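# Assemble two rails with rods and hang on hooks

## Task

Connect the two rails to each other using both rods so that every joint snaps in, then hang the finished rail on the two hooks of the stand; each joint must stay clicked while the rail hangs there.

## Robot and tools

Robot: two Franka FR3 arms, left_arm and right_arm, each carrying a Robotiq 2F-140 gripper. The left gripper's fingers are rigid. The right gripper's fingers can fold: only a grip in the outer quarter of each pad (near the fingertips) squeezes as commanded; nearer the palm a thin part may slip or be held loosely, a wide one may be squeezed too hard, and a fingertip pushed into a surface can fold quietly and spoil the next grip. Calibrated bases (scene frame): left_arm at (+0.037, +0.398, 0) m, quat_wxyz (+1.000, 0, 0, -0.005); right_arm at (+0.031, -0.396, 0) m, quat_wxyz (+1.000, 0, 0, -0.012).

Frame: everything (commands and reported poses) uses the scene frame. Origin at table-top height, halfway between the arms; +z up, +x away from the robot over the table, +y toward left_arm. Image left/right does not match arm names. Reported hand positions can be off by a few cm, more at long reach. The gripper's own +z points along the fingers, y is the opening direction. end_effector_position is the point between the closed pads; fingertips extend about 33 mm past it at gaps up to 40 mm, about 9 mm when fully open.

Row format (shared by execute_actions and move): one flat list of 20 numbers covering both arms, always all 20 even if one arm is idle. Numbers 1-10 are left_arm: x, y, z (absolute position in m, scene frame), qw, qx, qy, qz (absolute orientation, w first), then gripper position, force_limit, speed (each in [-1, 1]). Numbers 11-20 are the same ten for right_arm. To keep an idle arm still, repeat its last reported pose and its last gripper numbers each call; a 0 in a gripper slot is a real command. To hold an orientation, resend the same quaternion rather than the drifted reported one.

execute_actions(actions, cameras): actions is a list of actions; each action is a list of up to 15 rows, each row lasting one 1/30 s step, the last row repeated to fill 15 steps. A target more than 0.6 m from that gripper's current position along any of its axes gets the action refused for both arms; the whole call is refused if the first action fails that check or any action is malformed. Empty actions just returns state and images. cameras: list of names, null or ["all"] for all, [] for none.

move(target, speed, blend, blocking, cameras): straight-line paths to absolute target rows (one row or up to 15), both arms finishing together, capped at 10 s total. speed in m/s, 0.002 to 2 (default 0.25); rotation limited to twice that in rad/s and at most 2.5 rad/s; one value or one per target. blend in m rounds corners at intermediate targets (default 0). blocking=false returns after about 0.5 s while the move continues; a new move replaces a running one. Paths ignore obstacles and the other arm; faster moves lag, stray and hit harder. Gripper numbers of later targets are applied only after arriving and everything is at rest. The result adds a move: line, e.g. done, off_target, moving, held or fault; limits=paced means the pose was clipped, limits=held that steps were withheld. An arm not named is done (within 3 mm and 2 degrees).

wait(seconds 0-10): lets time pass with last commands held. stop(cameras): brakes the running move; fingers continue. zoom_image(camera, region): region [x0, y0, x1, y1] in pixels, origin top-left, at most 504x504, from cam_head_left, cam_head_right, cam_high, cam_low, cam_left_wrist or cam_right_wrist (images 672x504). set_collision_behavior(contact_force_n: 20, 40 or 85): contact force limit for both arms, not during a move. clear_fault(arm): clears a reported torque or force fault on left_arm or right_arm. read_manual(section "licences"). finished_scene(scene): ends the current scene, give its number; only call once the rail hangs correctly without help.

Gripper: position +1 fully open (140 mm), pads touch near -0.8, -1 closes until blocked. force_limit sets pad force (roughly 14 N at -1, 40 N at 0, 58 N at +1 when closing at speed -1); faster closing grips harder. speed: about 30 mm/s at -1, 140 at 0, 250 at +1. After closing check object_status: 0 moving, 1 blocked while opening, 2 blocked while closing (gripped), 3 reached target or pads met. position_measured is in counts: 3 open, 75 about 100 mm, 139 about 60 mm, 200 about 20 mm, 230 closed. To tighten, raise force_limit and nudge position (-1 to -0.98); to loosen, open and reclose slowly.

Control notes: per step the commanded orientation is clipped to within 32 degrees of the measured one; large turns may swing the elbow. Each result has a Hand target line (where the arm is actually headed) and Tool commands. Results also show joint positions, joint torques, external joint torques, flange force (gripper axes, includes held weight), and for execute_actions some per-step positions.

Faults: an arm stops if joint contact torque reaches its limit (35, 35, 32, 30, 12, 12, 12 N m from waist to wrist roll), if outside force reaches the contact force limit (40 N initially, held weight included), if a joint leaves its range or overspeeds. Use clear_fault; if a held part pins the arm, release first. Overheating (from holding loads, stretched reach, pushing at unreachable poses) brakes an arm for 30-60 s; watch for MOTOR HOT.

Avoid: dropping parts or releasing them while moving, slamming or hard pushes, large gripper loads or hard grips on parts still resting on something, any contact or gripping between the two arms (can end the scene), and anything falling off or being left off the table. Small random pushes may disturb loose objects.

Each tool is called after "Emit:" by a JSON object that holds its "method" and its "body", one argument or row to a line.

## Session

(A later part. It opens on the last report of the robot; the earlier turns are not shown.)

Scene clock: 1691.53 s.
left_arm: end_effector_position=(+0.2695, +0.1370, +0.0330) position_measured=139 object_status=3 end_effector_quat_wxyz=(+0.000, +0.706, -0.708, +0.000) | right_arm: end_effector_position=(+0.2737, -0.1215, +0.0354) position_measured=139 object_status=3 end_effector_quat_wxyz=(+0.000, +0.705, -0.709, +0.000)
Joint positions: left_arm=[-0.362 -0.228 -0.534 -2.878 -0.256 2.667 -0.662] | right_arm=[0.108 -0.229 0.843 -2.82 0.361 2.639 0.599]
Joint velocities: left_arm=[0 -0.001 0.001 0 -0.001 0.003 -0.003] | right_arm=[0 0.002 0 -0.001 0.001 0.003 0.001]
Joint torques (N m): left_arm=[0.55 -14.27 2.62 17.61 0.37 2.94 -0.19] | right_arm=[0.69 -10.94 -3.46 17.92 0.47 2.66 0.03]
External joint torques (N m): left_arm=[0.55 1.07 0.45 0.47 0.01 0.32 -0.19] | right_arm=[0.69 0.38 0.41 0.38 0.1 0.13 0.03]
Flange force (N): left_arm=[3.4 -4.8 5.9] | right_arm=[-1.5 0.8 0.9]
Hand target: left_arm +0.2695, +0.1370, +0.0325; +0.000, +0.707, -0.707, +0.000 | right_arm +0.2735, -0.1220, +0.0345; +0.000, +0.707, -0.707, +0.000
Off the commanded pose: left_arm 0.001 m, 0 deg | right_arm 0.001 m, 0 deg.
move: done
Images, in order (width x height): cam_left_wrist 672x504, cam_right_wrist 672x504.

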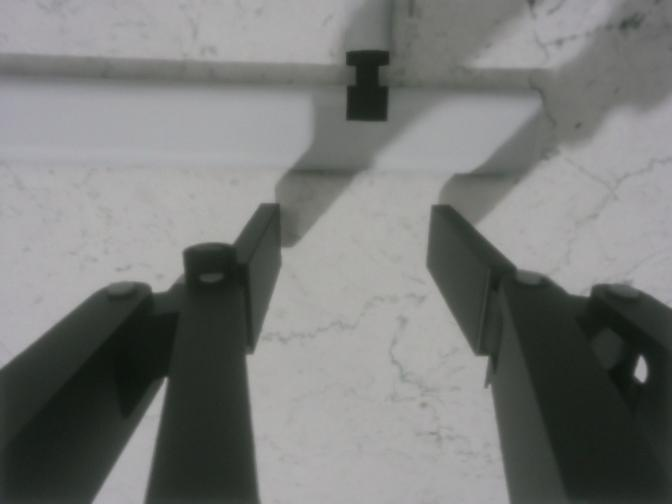

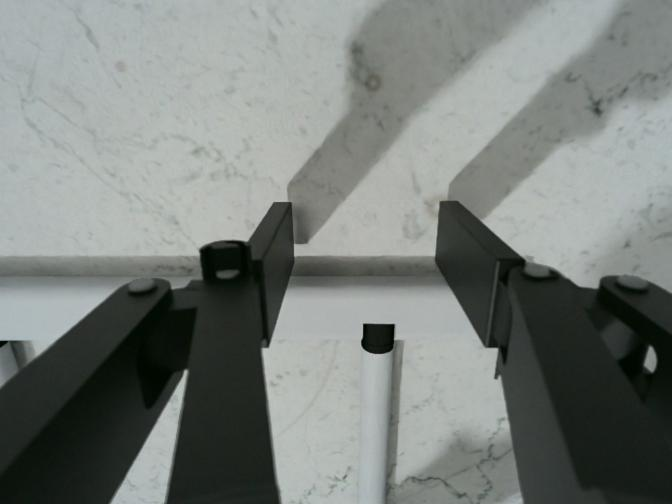

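Emit:
{"method": "move", "body": {
  "target": [
    [0.2695,0.125,0.0325,0,0.7071,-0.7071,0,-0.08,-0.05,0,0.2735,-0.113,0.0345,0,0.7071,-0.7071,0,-0.08,-0.05,0],
    [0.2695,0.118,0.0325,0,0.7071,-0.7071,0,-0.08,-0.05,0,0.2735,-0.106,0.0345,0,0.7071,-0.7071,0,-0.08,-0.05,0]
  ],
  "speed": [0.03, 0.01],
  "cameras": ["cam_left_wrist","cam_right_wrist"]
}}

Emit:
{"method": "zoom_image", "body": {
  "camera": "cam_left_wrist",
  "region": [240, 0, 492, 252]
}}

Emit:
{"method": "zoom_image", "body": {
  "camera": "cam_right_wrist",
  "region": [240, 140, 492, 392]
}}

Scene clock: 1701.50 s.
left_arm: end_effector_position=(+0.2691, +0.1217, +0.0319) position_measured=139 object_status=3 end_effector_quat_wxyz=(+0.000, +0.707, -0.707, -0.003) | right_arm: end_effector_position=(+0.2729, -0.1111, +0.0334) position_measured=139 object_status=3 end_effector_quat_wxyz=(+0.003, +0.705, -0.710, +0.000)
Joint positions: left_arm=[-0.339 -0.189 -0.576 -2.839 -0.226 2.664 -0.715] | right_arm=[0.065 -0.198 0.895 -2.793 0.324 2.638 0.646]
Joint velocities: left_arm=[0 0 -0.001 0.001 0 0.001 -0.005] | right_arm=[-0.001 0.001 0.002 0.001 0 0 0.005]
Joint torques (N m): left_arm=[-1 -14.2 1.17 20.21 0.14 3.45 -0.24] | right_arm=[2.31 -9.78 -1.24 21.09 0.49 3.26 0.24]
External joint torques (N m): left_arm=[-0.99 1.97 -0.87 3 -0.22 0.83 -0.24] | right_arm=[2.33 1.24 2.37 3.64 0.12 0.78 0.24]
Flange force (N): left_arm=[12.4 -6.3 9.3] | right_arm=[-13.6 -2.3 6.0]
Hand target: left_arm +0.2695, +0.1180, +0.0325; +0.000, +0.707, -0.707, +0.000 | right_arm +0.2734, -0.1060, +0.0346; +0.000, +0.707, -0.707, +0.000
Off the commanded pose: left_arm 0.004 m, 0 deg | right_arm 0.005 m, 1 deg.
move: off_target (left_arm, right_arm)
Images, in order (width x height): cam_left_wrist 672x504, cam_right_wrist 672x504.

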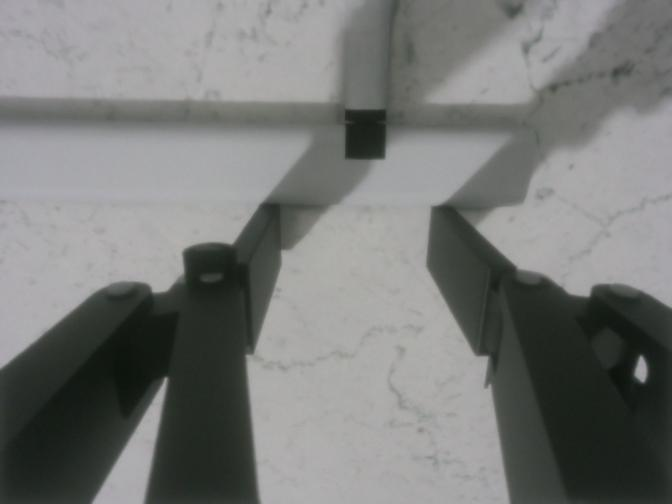

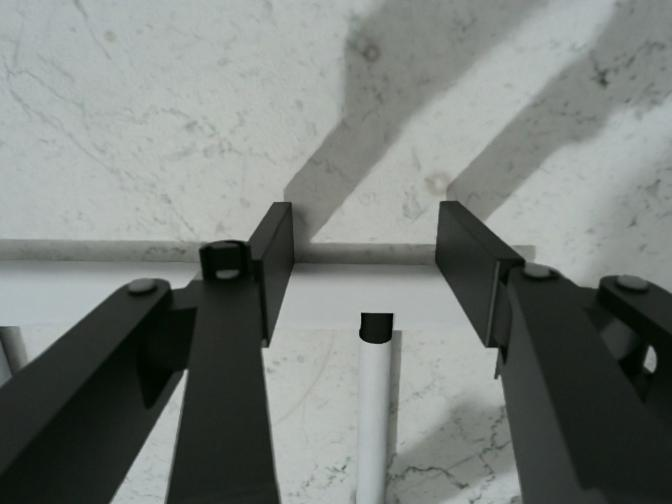

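Scaled by 2.000 from the camera's 672x504 image, which has a finer 960x720 frame.

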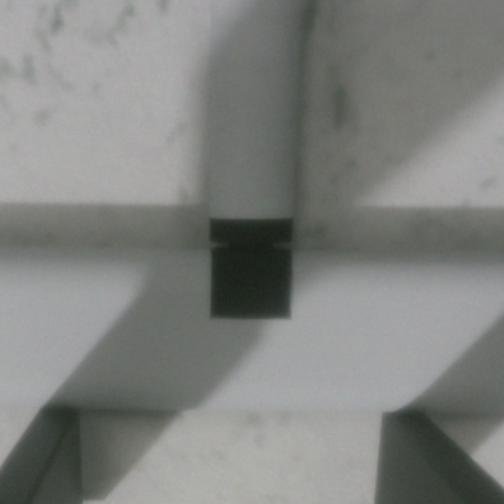

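Scaled by 2.000 from the camera's 672x504 image, which has a finer 960x720 frame.

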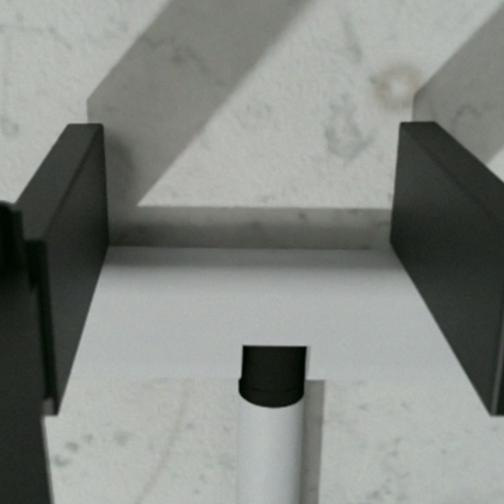

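Emit:
{"method": "move", "body": {
  "target": [
    [0.2695,0.1155,0.0325,0,0.7071,-0.7071,0,-0.08,-0.05,0,0.2735,-0.1035,0.0345,0,0.7071,-0.7071,0,-0.08,-0.05,0]
  ],
  "speed": [0.006],
  "cameras": ["cam_left_wrist","cam_right_wrist"]
}}

Emit:
{"method": "zoom_image", "body": {
  "camera": "cam_left_wrist",
  "region": [300, 70, 440, 210]
}}

Scene clock: 1707.93 s.
left_arm: end_effector_position=(+0.2691, +0.1212, +0.0317) position_measured=139 object_status=3 end_effector_quat_wxyz=(-0.001, +0.709, -0.705, -0.005) | right_arm: end_effector_position=(+0.2731, -0.1108, +0.0330) position_measured=139 object_status=3 end_effector_quat_wxyz=(+0.005, +0.703, -0.712, +0.001)
Joint positions: left_arm=[-0.337 -0.185 -0.578 -2.835 -0.219 2.66 -0.725] | right_arm=[0.059 -0.194 0.9 -2.789 0.316 2.637 0.658]
Joint velocities: left_arm=[0 0 0 0 0.001 -0.001 -0.004] | right_arm=[0.001 0.001 0.001 0 -0.001 0 0.006]
Joint torques (N m): left_arm=[-2.21 -13.47 0.15 20.9 -0.08 3.98 -0.08] | right_arm=[3.48 -9.26 -0.42 22.15 0.66 3.55 0.1]
External joint torques (N m): left_arm=[-2.19 2.87 -1.85 3.67 -0.44 1.37 -0.08] | right_arm=[3.55 1.77 3.17 4.73 0.29 1.08 0.1]
Flange force (N): left_arm=[16.0 -5.6 13.0] | right_arm=[-16.1 -1.0 6.2]
Hand target: left_arm +0.2694, +0.1155, +0.0326; +0.000, +0.707, -0.707, +0.000 | right_arm +0.2734, -0.1036, +0.0346; +0.000, +0.707, -0.707, +0.000
Off the commanded pose: left_arm 0.006 m, 1 deg | right_arm 0.007 m, 1 deg.
move: off_target (left_arm, right_arm)
Images, in order (width x height): cam_left_wrist 672x504, cam_right_wrist 672x504.

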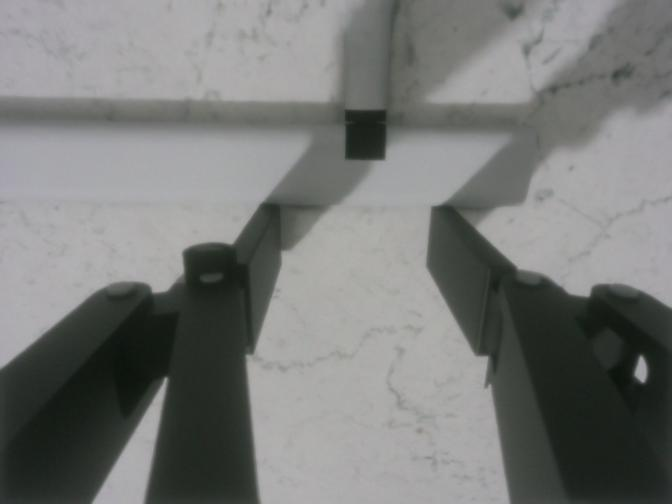

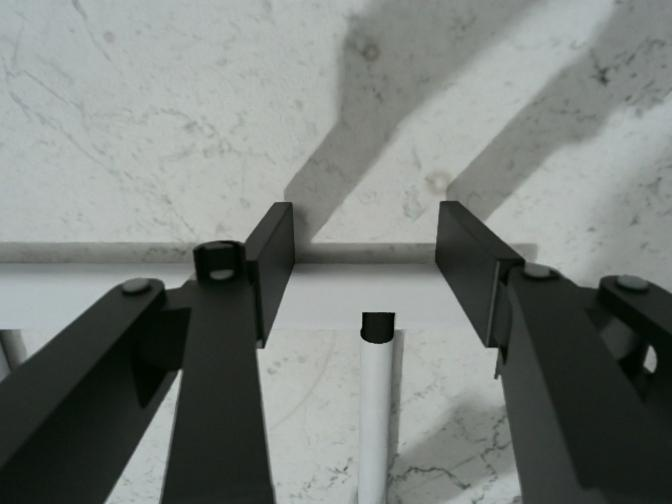

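Scaled by 3.600 from the camera's 672x504 image, which has a finer 960x720 frame.

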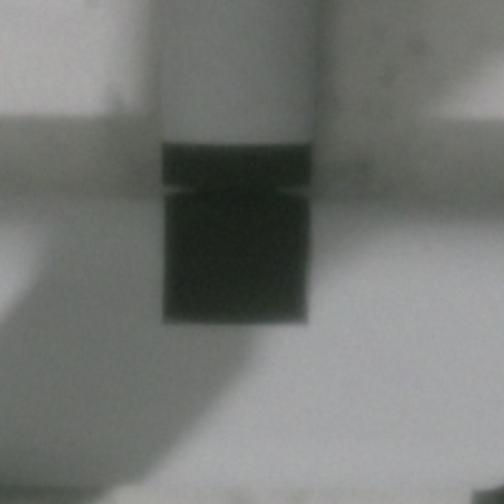

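Emit:
{"method": "move", "body": {
  "target": [
    [0.2695,0.1132,0.0325,0,0.7071,-0.7071,0,-0.08,-0.05,0,0.2735,-0.101,0.0345,0,0.7071,-0.7071,0,-0.08,-0.05,0]
  ],
  "speed": [0.006],
  "cameras": ["cam_left_wrist","cam_right_wrist"]
}}

Emit:
{"method": "zoom_image", "body": {
  "camera": "cam_left_wrist",
  "region": [300, 70, 440, 210]
}}

Scene clock: 1712.77 s.
left_arm: end_effector_position=(+0.2690, +0.1208, +0.0313) position_measured=139 object_status=3 end_effector_quat_wxyz=(-0.001, +0.710, -0.704, -0.006) | right_arm: end_effector_position=(+0.2731, -0.1106, +0.0326) position_measured=139 object_status=3 end_effector_quat_wxyz=(+0.007, +0.701, -0.713, +0.001)
Joint positions: left_arm=[-0.336 -0.181 -0.578 -2.831 -0.213 2.657 -0.735] | right_arm=[0.056 -0.188 0.902 -2.786 0.306 2.634 0.67]
Joint velocities: left_arm=[within noise] | right_arm=[0.001 0.001 0 0.002 -0.005 -0.001 0.005]
Joint torques (N m): left_arm=[-3.37 -13 -0.49 21.92 -0.26 4.36 -0.08] | right_arm=[4.74 -8.84 0.71 23.57 0.93 3.9 0.17]
External joint torques (N m): left_arm=[-3.41 3.42 -2.51 4.67 -0.62 1.75 -0.08] | right_arm=[4.72 2.37 4.14 6.05 0.57 1.42 0.17]
Flange force (N): left_arm=[19.6 -4.9 14.7] | right_arm=[-20.4 -0.3 7.4]
Hand target: left_arm +0.2694, +0.1133, +0.0326; +0.000, +0.707, -0.707, +0.000 | right_arm +0.2733, -0.1011, +0.0347; +0.000, +0.707, -0.707, +0.000
Off the commanded pose: left_arm 0.008 m, 1 deg | right_arm 0.010 m, 1 deg.
move: off_target (left_arm, right_arm)
Images, in order (width x height): cam_left_wrist 672x504, cam_right_wrist 672x504.

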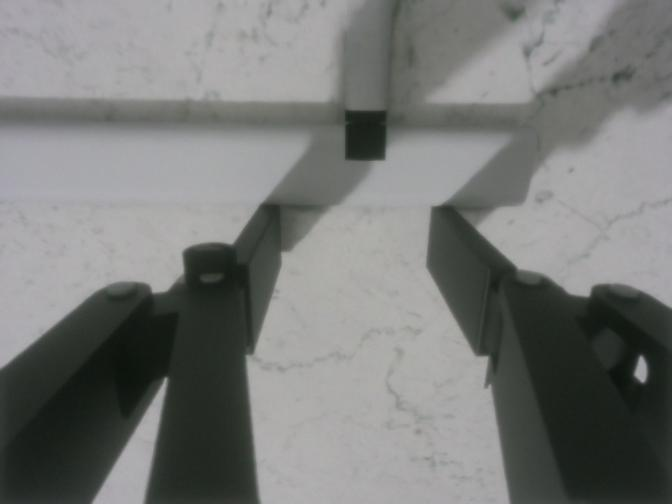

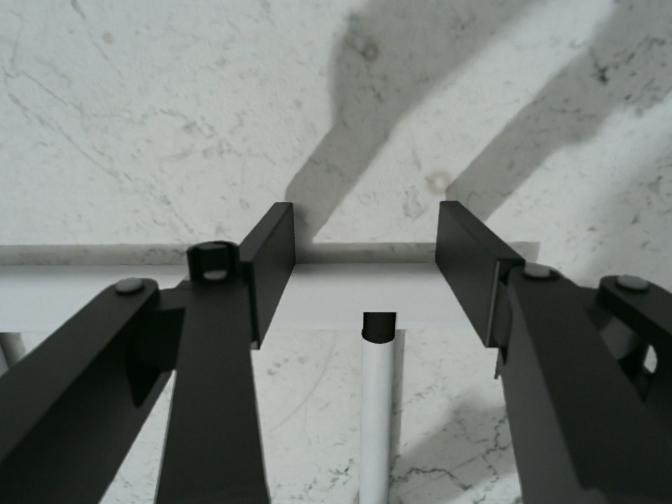

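Scaled by 3.600 from the camera's 672x504 image, which has a finer 960x720 frame.

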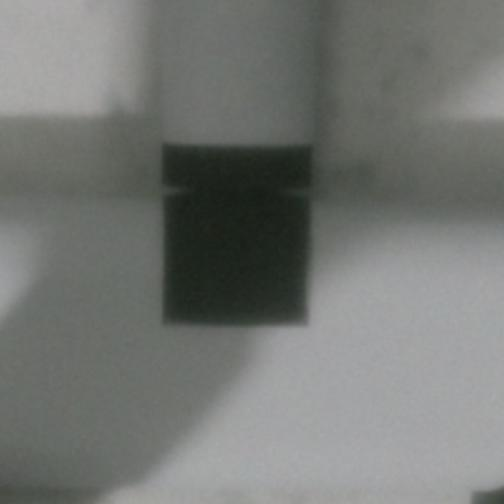

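Emit:
{"method": "move", "body": {
  "target": [
    [0.2695,0.1112,0.033,0,0.7071,-0.7071,0,-0.08,-0.05,0,0.2735,-0.099,0.036,0,0.7071,-0.7071,0,-0.08,-0.05,0]
  ],
  "speed": [0.006],
  "cameras": ["cam_left_wrist","cam_right_wrist"]
}}

Emit:
{"method": "zoom_image", "body": {
  "camera": "cam_left_wrist",
  "region": [300, 70, 440, 210]
}}

Scene clock: 1722.73 s.
left_arm: end_effector_position=(+0.2688, +0.1200, +0.0313) position_measured=139 object_status=3 end_effector_quat_wxyz=(-0.001, +0.711, -0.703, -0.007) | right_arm: end_effector_position=(+0.2724, -0.1100, +0.0330) position_measured=139 object_status=3 end_effector_quat_wxyz=(+0.008, +0.701, -0.713, +0.001)
Joint positions: left_arm=[-0.336 -0.178 -0.579 -2.828 -0.208 2.655 -0.743] | right_arm=[0.056 -0.188 0.902 -2.782 0.303 2.628 0.675]
Joint velocities: left_arm=[0.001 0 0.001 0 0.004 -0.002 -0.004] | right_arm=[within noise]
Joint torques (N m): left_arm=[-4.29 -13.35 -1.24 22.9 -0.39 4.37 0.13] | right_arm=[5.46 -9.71 0.62 25 1.12 3.88 0.04]
External joint torques (N m): left_arm=[-4.28 3.25 -3.19 5.72 -0.74 1.78 0.13] | right_arm=[5.44 1.48 4.07 7.37 0.76 1.4 0.04]
Flange force (N): left_arm=[21.4 -3.9 12.4] | right_arm=[-18.7 2.5 -0.5]
Hand target: left_arm +0.2694, +0.1113, +0.0332; +0.000, +0.707, -0.707, +0.000 | right_arm +0.2733, -0.0991, +0.0362; +0.000, +0.707, -0.707, +0.000
Off the commanded pose: left_arm 0.009 m, 1 deg | right_arm 0.011 m, 1 deg.
move: off_target (left_arm, right_arm)
Images, in order (width x height): cam_left_wrist 672x504, cam_right_wrist 672x504.

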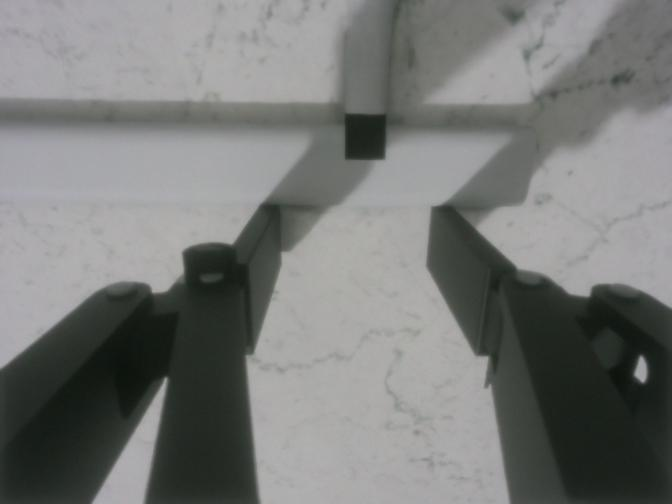

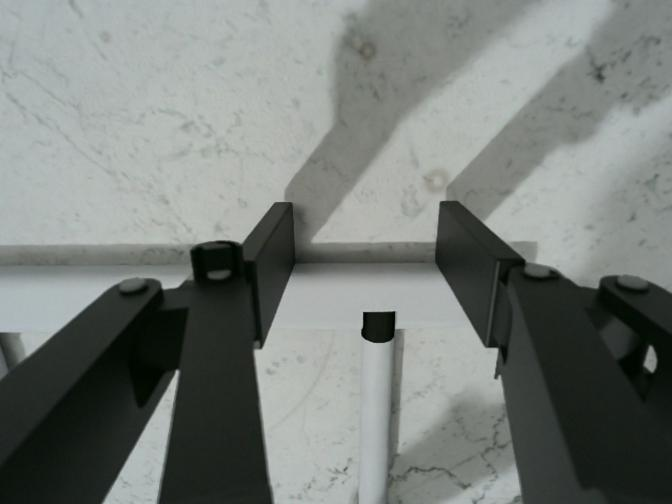

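Scaled by 3.600 from the camera's 672x504 image, which has a finer 960x720 frame.

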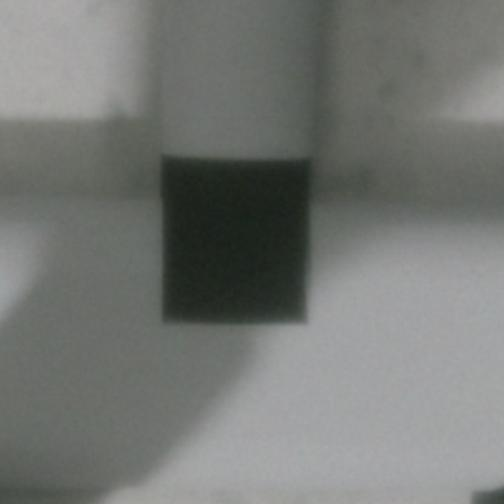

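Emit:
{"method": "move", "body": {
  "target": [
    [0.2695,0.130,0.036,0,0.7071,-0.7071,0,-0.08,-0.05,0,0.2735,-0.122,0.039,0,0.7071,-0.7071,0,-0.08,-0.05,0],
    [0.4466,0.129,0.036,0,0.7071,-0.7071,0,-0.08,-0.05,0,0.4485,-0.127,0.040,0,0.7071,-0.7071,0,-0.08,-0.05,0],
    [0.4466,0.125,0.0295,0,0.7071,-0.7071,0,-0.08,-0.05,0,0.4485,-0.122,0.035,0,0.7071,-0.7071,0,-0.08,-0.05,0]
  ],
  "speed": [0.04, 0.1, 0.03],
  "blend": [0.004, 0.004, 0],
  "cameras": ["cam_left_wrist","cam_right_wrist"]
}}

Emit:
{"method": "zoom_image", "body": {
  "camera": "cam_left_wrist",
  "region": [290, 50, 430, 190]
}}

Scene clock: 1734.03 s.
left_arm: end_effector_position=(+0.4462, +0.1248, +0.0299) position_measured=139 object_status=3 end_effector_quat_wxyz=(+0.000, +0.706, -0.708, +0.000) | right_arm: end_effector_position=(+0.4487, -0.1213, +0.0357) position_measured=139 object_status=3 end_effector_quat_wxyz=(-0.002, +0.709, -0.706, +0.000)
Joint positions: left_arm=[-0.166 0.176 -0.402 -2.426 0.128 2.584 -0.677] | right_arm=[-0.082 0.211 0.67 -2.398 -0.234 2.555 0.745]
Joint velocities: left_arm=[within noise] | right_arm=[0 0.001 -0.001 0.001 0 0 0.005]
Joint torques (N m): left_arm=[-0.61 -29.35 -0.61 19.97 0.6 2.71 -0.13] | right_arm=[1.7 -26.9 4.06 19.95 0.24 2.16 0.47]
External joint torques (N m): left_arm=[-0.55 1.2 1.33 1.01 0.18 0.08 -0.13] | right_arm=[1.75 -0.49 0.1 1.03 -0.18 -0.36 0.47]
Flange force (N): left_arm=[4.4 -6.3 5.1] | right_arm=[-6.3 -3.0 1.5]
Hand target: left_arm +0.4466, +0.1250, +0.0295; +0.000, +0.707, -0.707, +0.000 | right_arm +0.4485, -0.1220, +0.0350; +0.000, +0.707, -0.707, +0.000
Off the commanded pose: left_arm 0.001 m, 0 deg | right_arm 0.001 m, 0 deg.
move: done; blend cut to 0.0038 m at target 2
Images, in order (width x height): cam_left_wrist 672x504, cam_right_wrist 672x504.

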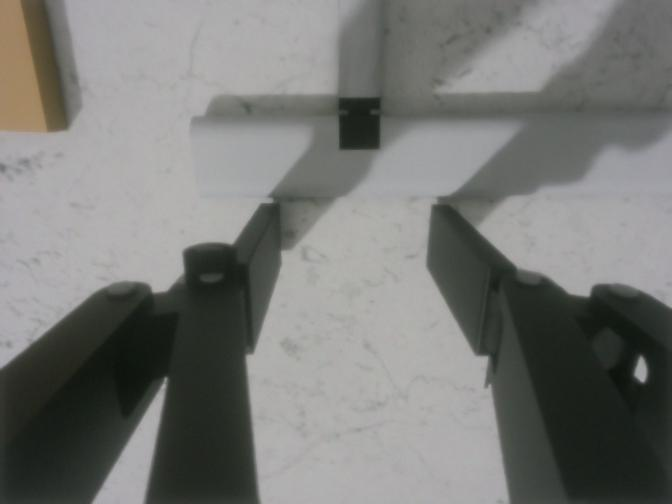

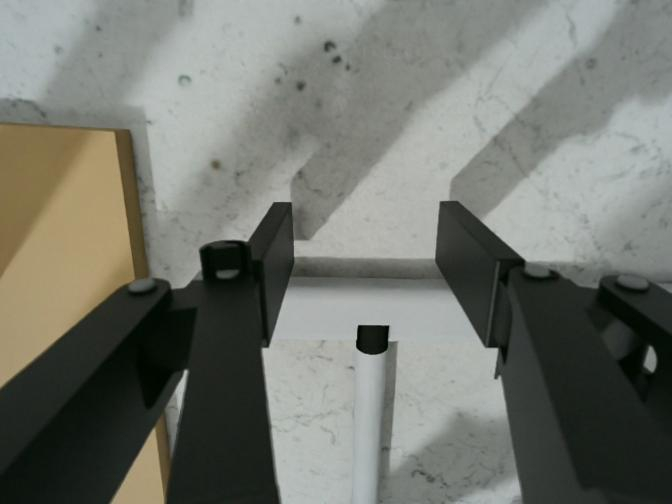

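Scaled by 3.600 from the camera's 672x504 image, which has a finer 960x720 frame.

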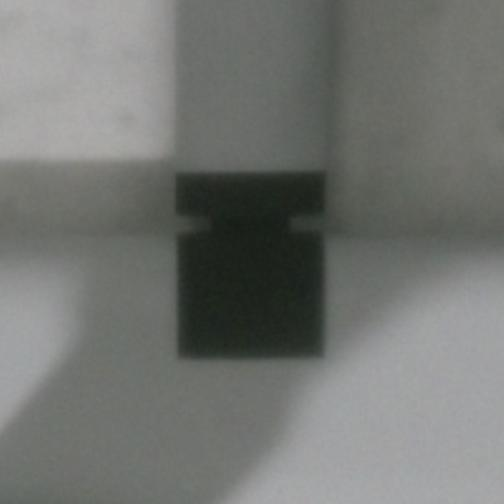

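Emit:
{"method": "move", "body": {
  "target": [
    [0.4466,0.1205,0.030,0,0.7071,-0.7071,0,-0.08,-0.05,0,0.4485,-0.1155,0.036,0,0.7071,-0.7071,0,-0.08,-0.05,0],
    [0.4466,0.1125,0.031,0,0.7071,-0.7071,0,-0.08,-0.05,0,0.4485,-0.107,0.037,0,0.7071,-0.7071,0,-0.08,-0.05,0]
  ],
  "speed": [0.02, 0.008],
  "cameras": ["cam_left_wrist","cam_right_wrist"]
}}

Emit:
{"method": "zoom_image", "body": {
  "camera": "cam_left_wrist",
  "region": [290, 60, 430, 200]
}}

Scene clock: 1742.03 s.
left_arm: end_effector_position=(+0.4472, +0.1189, +0.0305) position_measured=139 object_status=3 end_effector_quat_wxyz=(+0.000, +0.709, -0.705, -0.004) | right_arm: end_effector_position=(+0.4490, -0.1124, +0.0371) position_measured=139 object_status=3 end_effector_quat_wxyz=(+0.003, +0.705, -0.709, +0.001)
Joint positions: left_arm=[-0.178 0.188 -0.401 -2.403 0.139 2.566 -0.705] | right_arm=[-0.047 0.226 0.654 -2.37 -0.245 2.531 0.779]
Joint velocities: left_arm=[within noise] | right_arm=[0.001 0.001 0 0 0.001 -0.002 0.007]
Joint torques (N m): left_arm=[-3.44 -29.16 -4.41 21.59 -0.02 3.71 -0.15] | right_arm=[4.07 -26.44 6.82 20.81 0.61 3.32 0.35]
External joint torques (N m): left_arm=[-3.51 2.05 -2.43 2.39 -0.44 1.08 -0.15] | right_arm=[4.11 0.82 2.62 1.76 0.18 0.83 0.35]
Flange force (N): left_arm=[12.4 -6.3 6.5] | right_arm=[-12.1 -3.4 4.5]
Hand target: left_arm +0.4465, +0.1125, +0.0310; +0.000, +0.707, -0.707, +0.000 | right_arm +0.4484, -0.1070, +0.0370; +0.000, +0.707, -0.707, +0.000
Off the commanded pose: left_arm 0.006 m, 1 deg | right_arm 0.005 m, 1 deg.
move: off_target (left_arm, right_arm)
Images, in order (width x height): cam_left_wrist 672x504, cam_right_wrist 672x504.

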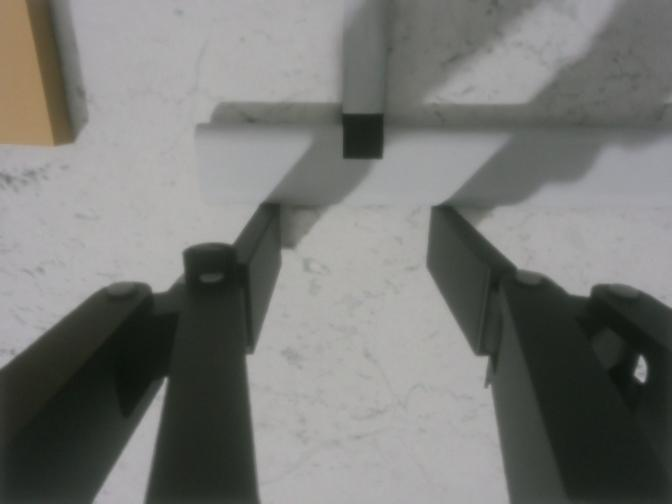

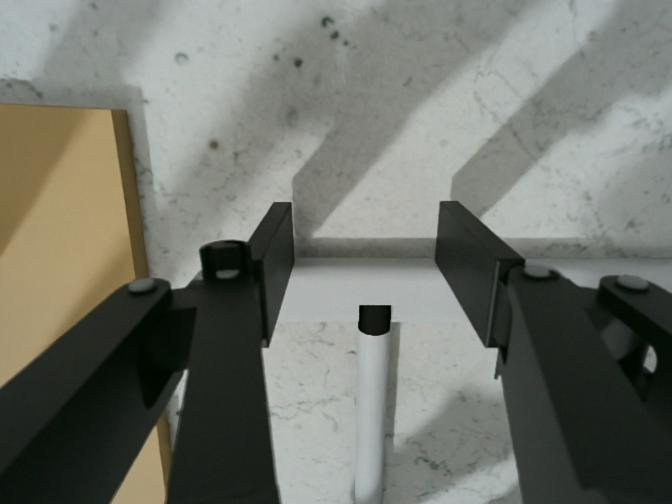

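Scaled by 3.600 from the camera's 672x504 image, which has a finer 960x720 frame.

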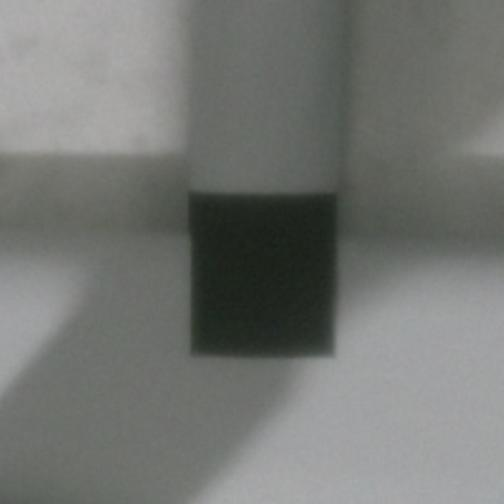

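Emit:
{"method": "move", "body": {
  "target": [
    [0.4466,0.1095,0.031,0,0.7071,-0.7071,0,-0.08,-0.05,0,0.4485,-0.104,0.038,0,0.7071,-0.7071,0,-0.08,-0.05,0]
  ],
  "speed": [0.008],
  "cameras": ["cam_left_wrist","cam_right_wrist"]
}}

Emit:
{"method": "zoom_image", "body": {
  "camera": "cam_left_wrist",
  "region": [290, 60, 430, 200]
}}

Emit:
{"method": "zoom_image", "body": {
  "camera": "cam_right_wrist",
  "region": [310, 250, 450, 390]
}}

Scene clock: 1748.47 s.
left_arm: end_effector_position=(+0.4472, +0.1187, +0.0304) position_measured=139 object_status=3 end_effector_quat_wxyz=(-0.001, +0.710, -0.705, -0.006) | right_arm: end_effector_position=(+0.4490, -0.1121, +0.0373) position_measured=139 object_status=3 end_effector_quat_wxyz=(+0.005, +0.703, -0.711, +0.001)
Joint positions: left_arm=[-0.179 0.191 -0.401 -2.398 0.143 2.559 -0.71] | right_arm=[-0.044 0.228 0.652 -2.365 -0.246 2.524 0.786]
Joint velocities: left_arm=[0 0 0.001 0.003 0.002 -0.003 -0.004] | right_arm=[0.001 0.001 -0.001 0.002 -0.001 -0.004 0.005]
Joint torques (N m): left_arm=[-4.47 -28.3 -5.68 21.7 -0.25 4.26 -0.08] | right_arm=[5.32 -26.92 8.19 21.67 0.76 3.73 0.1]
External joint torques (N m): left_arm=[-4.5 2.87 -3.64 2.59 -0.67 1.66 -0.08] | right_arm=[5.28 0.55 3.87 2.61 0.33 1.25 0.1]
Flange force (N): left_arm=[15.0 -6.5 8.8] | right_arm=[-14.1 -3.2 2.9]
Hand target: left_arm +0.4465, +0.1096, +0.0311; +0.000, +0.707, -0.707, +0.000 | right_arm +0.4484, -0.1040, +0.0381; +0.000, +0.707, -0.707, +0.000
Off the commanded pose: left_arm 0.009 m, 1 deg | right_arm 0.008 m, 1 deg.
move: off_target (left_arm, right_arm)
Images, in order (width x height): cam_left_wrist 672x504, cam_right_wrist 672x504.

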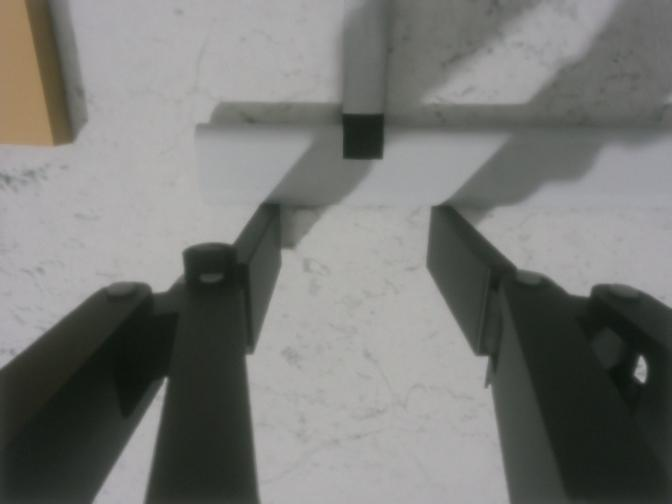

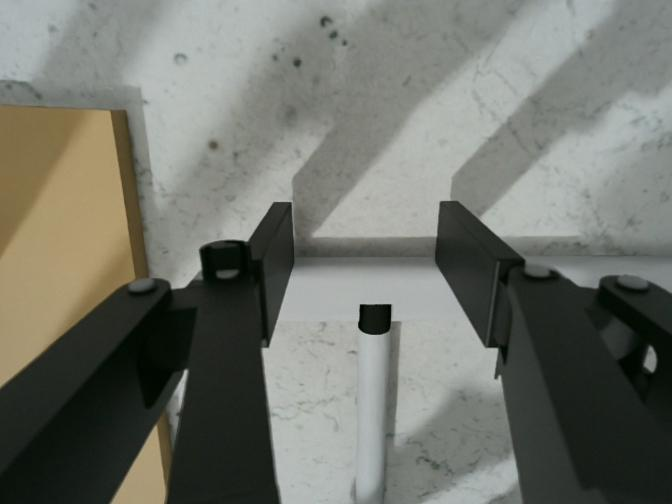

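Scaled by 3.600 from the camera's 672x504 image, which has a finer 960x720 frame.

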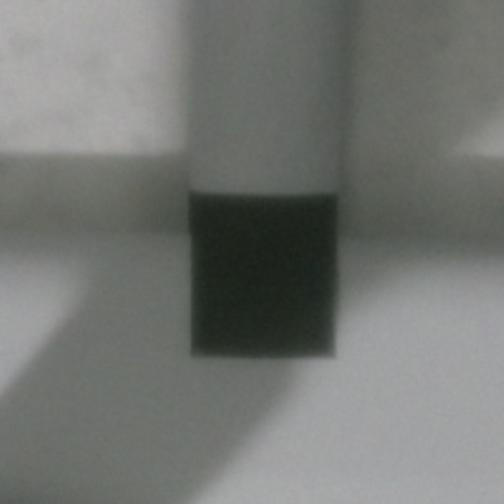

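Scaled by 3.600 from the camera's 672x504 image, which has a finer 960x720 frame.

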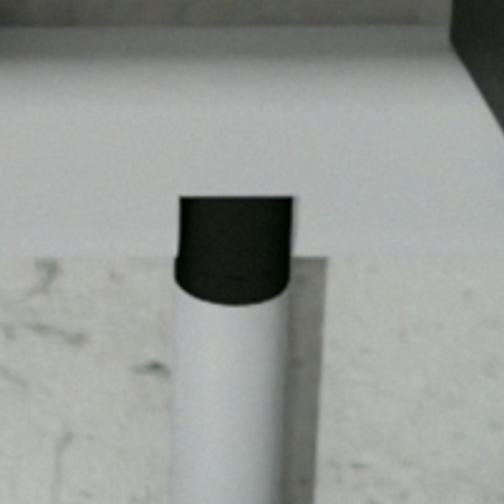

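Emit:
{"method": "move", "body": {
  "target": [
    [0.4466,0.130,0.033,0,0.7071,-0.7071,0,-0.08,-0.05,0,0.4485,-0.127,0.040,0,0.7071,-0.7071,0,-0.08,-0.05,0],
    [0.43,0.14,0.12,0,0.7071,-0.7071,0,-0.08,-0.05,0,0.42,-0.16,0.13,0,0.7071,-0.7071,0,-0.08,-0.05,0],
    [0.3600,0.10,0.14,0,1,-0.005,0,-0.08,-0.05,0,0.33,-0.32,0.25,0,0.7071,-0.7071,0,-0.08,-0.05,0]
  ],
  "speed": [0.05, 0.15, 0.35],
  "blend": [0.004, 0.02, 0]
}}

Scene clock: 2020.80 s.
left_arm: end_effector_position=(+0.3603, +0.1004, +0.1395) position_measured=139 object_status=3 end_effector_quat_wxyz=(+0.000, +1.000, -0.008, +0.000) | right_arm: end_effector_position=(+0.3311, -0.3187, +0.2501) position_measured=139 object_status=3 end_effector_quat_wxyz=(-0.002, +0.705, -0.709, -0.001)
Joint positions: left_arm=[0.161 -0.333 -0.894 -2.521 -0.341 2.279 -2.042] | right_arm=[0.031 -0.818 0.207 -2.691 0.161 1.882 0.106]
Joint velocities: left_arm=[0 -0.001 0 0 0 -0.001 -0.005] | right_arm=[within noise]
Joint torques (N m): left_arm=[0.53 -10.91 7.4 22.5 0.31 2.46 -0.17] | right_arm=[1.49 -5.25 -4.07 25.13 0.59 2.24 -0.08]
External joint torques (N m): left_arm=[0.6 0.01 0.85 1.03 -0.39 -0.15 -0.17] | right_arm=[1.48 -0.84 0.09 0.53 -0.12 -0.34 -0.08]
Flange force (N): left_arm=[2.0 0.4 -2.7] | right_arm=[-1.1 3.6 -2.3]
Hand target: left_arm +0.3600, +0.1000, +0.1400; +0.000, +1.000, -0.005, +0.000 | right_arm +0.3300, -0.3200, +0.2500; +0.000, +0.707, -0.707, +0.000
Off the commanded pose: left_arm 0.001 m, 0 deg | right_arm 0.002 m, 0 deg.
move: done

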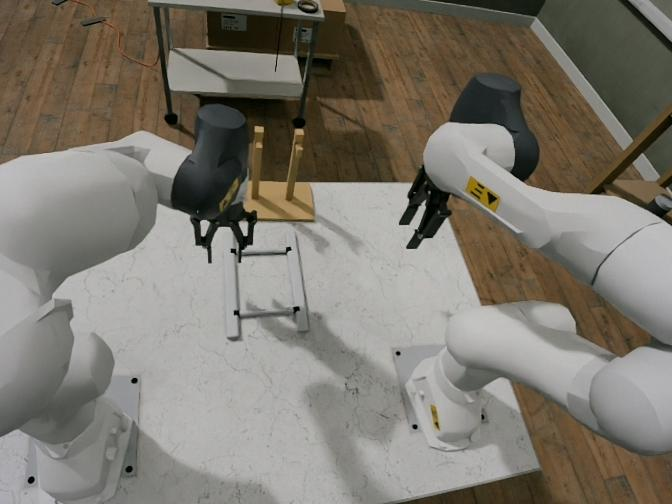

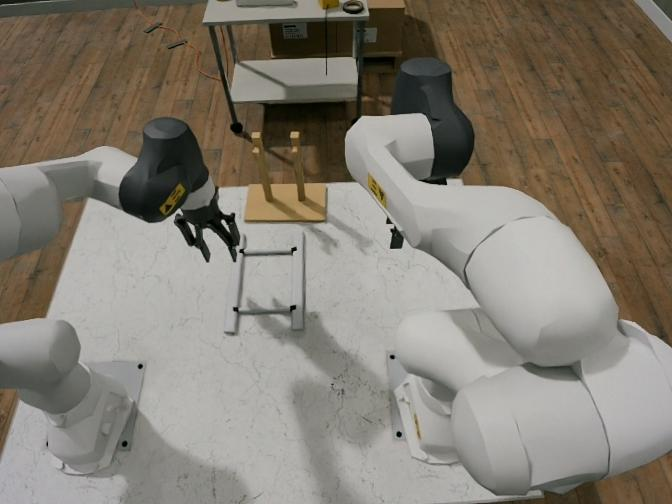

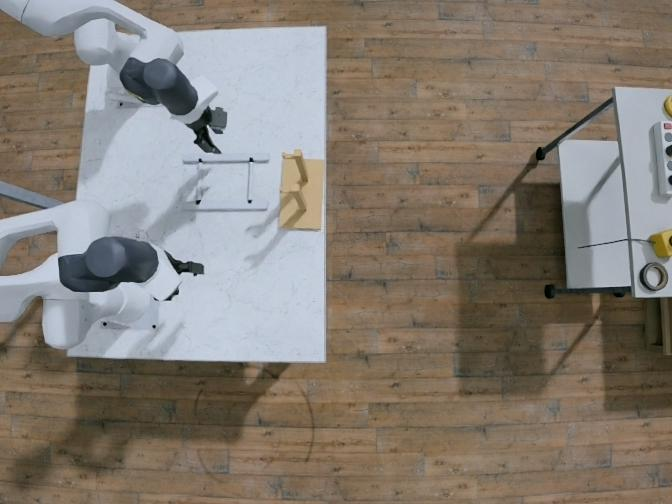

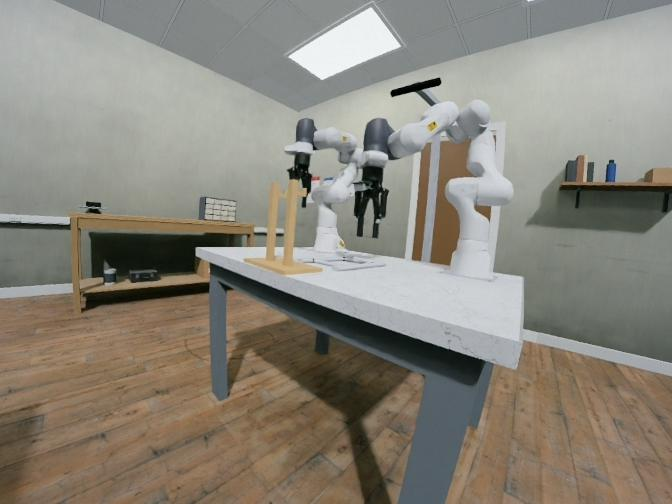

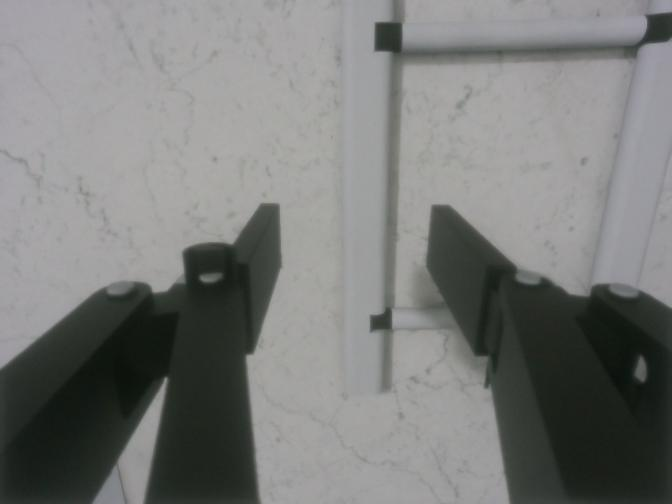

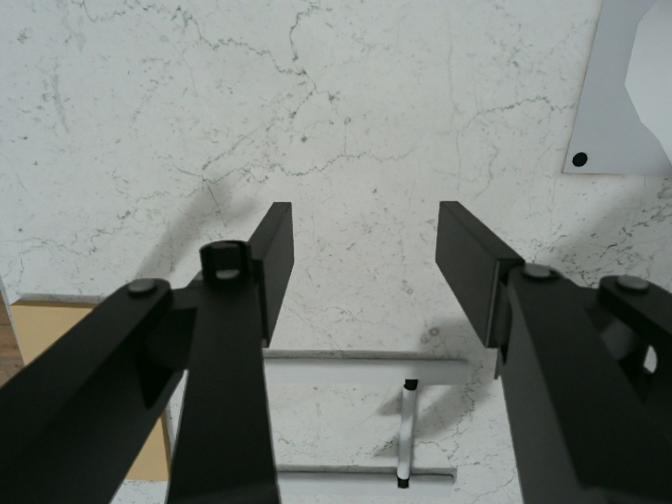

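Emit:
{"method": "zoom_image", "body": {
  "camera": "cam_high",
  "region": [170, 130, 340, 250]
}}

Emit:
{"method": "zoom_image", "body": {
  "camera": "cam_low",
  "region": [230, 160, 400, 290]
}}

Emit:
{"method": "zoom_image", "body": {
  "camera": "cam_head_right",
  "region": [210, 110, 350, 240]
}}

Emit:
{"method": "zoom_image", "body": {
  "camera": "cam_head_left",
  "region": [210, 110, 350, 240]
}}

Scaled by 2.965 from the camera's 672x504 image, which has a finer 960x720 frame.

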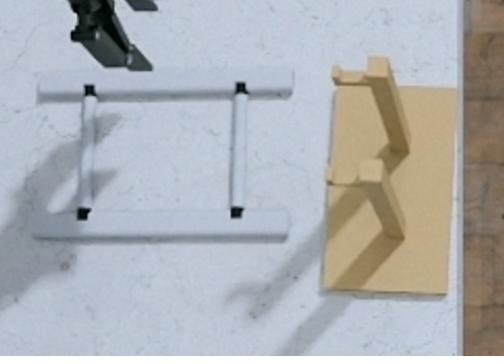

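Scaled by 2.965 from the camera's 672x504 image, which has a finer 960x720 frame.

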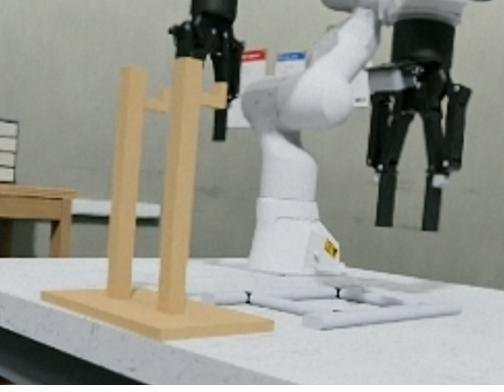

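Scaled by 3.600 from the camera's 672x504 image, which has a finer 960x720 frame.

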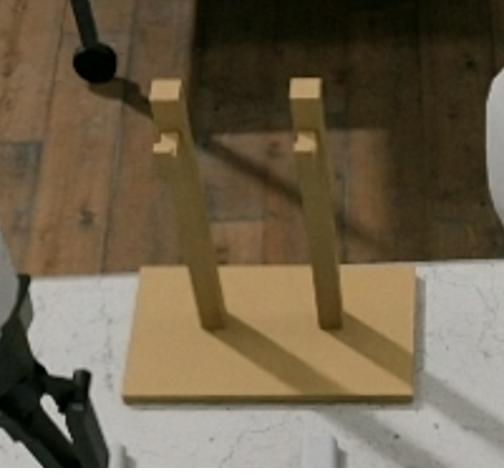

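Scaled by 3.600 from the camera's 672x504 image, which has a finer 960x720 frame.

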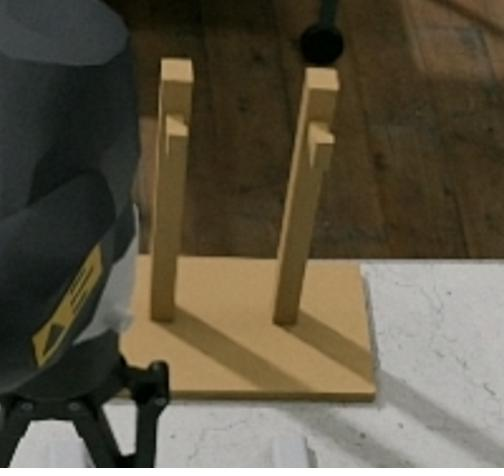

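Emit:
{"method": "move", "body": {
  "target": [
    [0.42,0.05,0.36,0,1,-0.005,0,-0.08,-0.05,0,0.33,-0.32,0.25,0,0.7071,-0.7071,0,-0.08,-0.05,0],
    [0.56,-0.04,0.42,0,1,0,0,-0.08,-0.05,0,0.33,-0.32,0.25,0,0.7071,-0.7071,0,-0.08,-0.05,0]
  ],
  "speed": [0.3,0.3],
  "blend": [0.03, 0],
  "cameras": ["cam_left_wrist"]
}}

Emit:
{"method": "zoom_image", "body": {
  "camera": "cam_left_wrist",
  "region": [84, 0, 588, 378]
}}

Scene clock: 2053.07 s.
left_arm: end_effector_position=(+0.5596, -0.0410, +0.4209) position_measured=139 object_status=3 end_effector_quat_wxyz=(+0.003, +1.000, +0.002, +0.002) | right_arm: end_effector_position=(+0.3310, -0.3188, +0.2500) position_measured=139 object_status=3 end_effector_quat_wxyz=(-0.001, +0.705, -0.709, -0.001)
Joint positions: left_arm=[-0.435 0.733 -0.721 -0.541 0.495 1.19 -2.396] | right_arm=[0.031 -0.818 0.207 -2.692 0.161 1.882 0.105]
Joint velocities: left_arm=[0.001 -0.001 0.001 0.001 0 -0.005 0.005] | right_arm=[within noise]
Joint torques (N m): left_arm=[-0.54 -46.46 -5.04 18.2 1.09 2.45 0.24] | right_arm=[1.27 -5.13 -3.91 25.26 0.66 2.28 -0.01]
External joint torques (N m): left_arm=[-0.61 1.36 0.96 0.96 0.22 -0.15 0.24] | right_arm=[1.25 -0.72 0.23 0.73 -0.05 -0.28 -0.01]
Flange force (N): left_arm=[0.0 0.0 0.0] | right_arm=[-1.5 2.6 -2.5]
Hand target: left_arm +0.5598, -0.0399, +0.4199; +0.001, +1.000, +0.000, +0.001 | right_arm +0.3300, -0.3200, +0.2500; +0.000, +0.707, -0.707, +0.000
Off the commanded pose: left_arm 0.001 m, 0 deg | right_arm 0.002 m, 0 deg.
move: done
Images, in order (width x height): cam_left_wrist 672x504.

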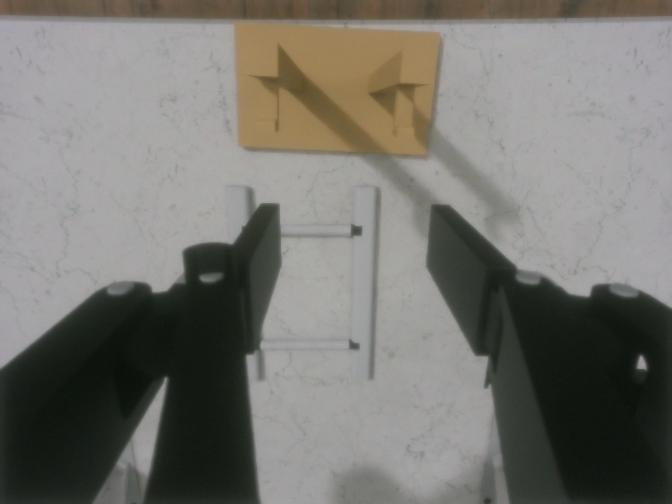

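Scaled by 1.000.

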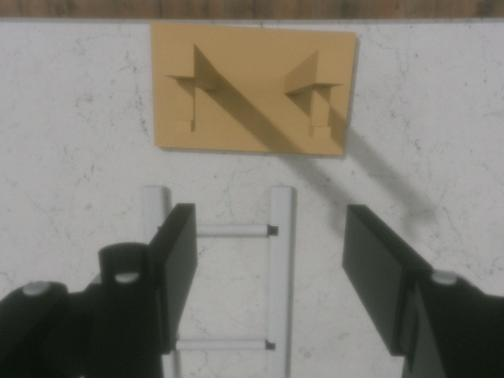

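Emit:
{"method": "zoom_image", "body": {
  "camera": "cam_left_wrist",
  "region": [230, 10, 450, 170]
}}

Scaled by 2.291 from the camera's 672x504 image, which has a finer 960x720 frame.

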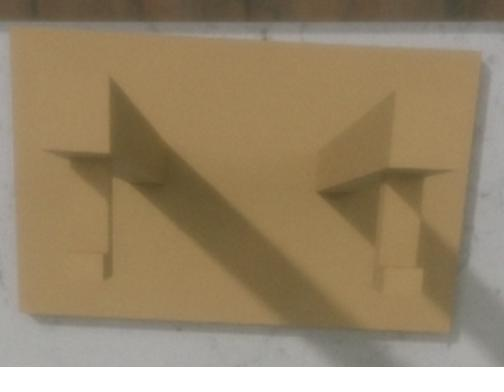

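Emit:
{"method": "zoom_image", "body": {
  "camera": "cam_left_wrist",
  "region": [240, 40, 320, 140]
}}

Emit:
{"method": "zoom_image", "body": {
  "camera": "cam_left_wrist",
  "region": [360, 40, 440, 140]
}}

Scaled by 5.040 from the camera's 672x504 image, which has a finer 960x720 frame.

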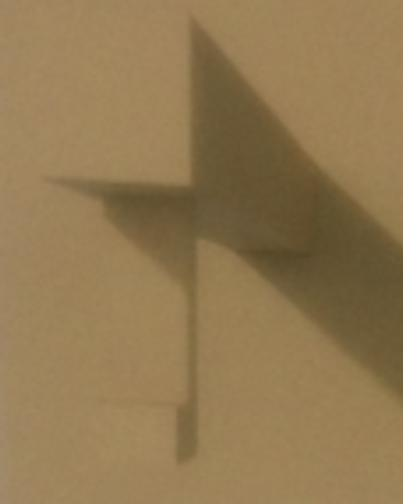

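Scaled by 5.040 from the camera's 672x504 image, which has a finer 960x720 frame.

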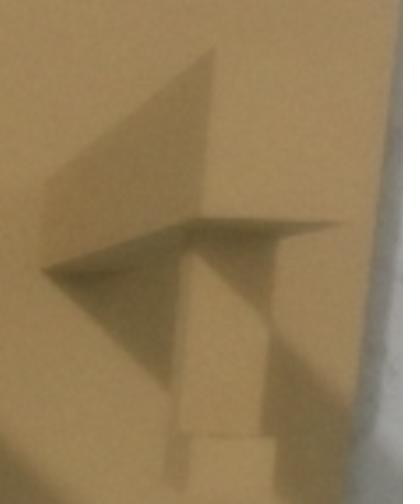

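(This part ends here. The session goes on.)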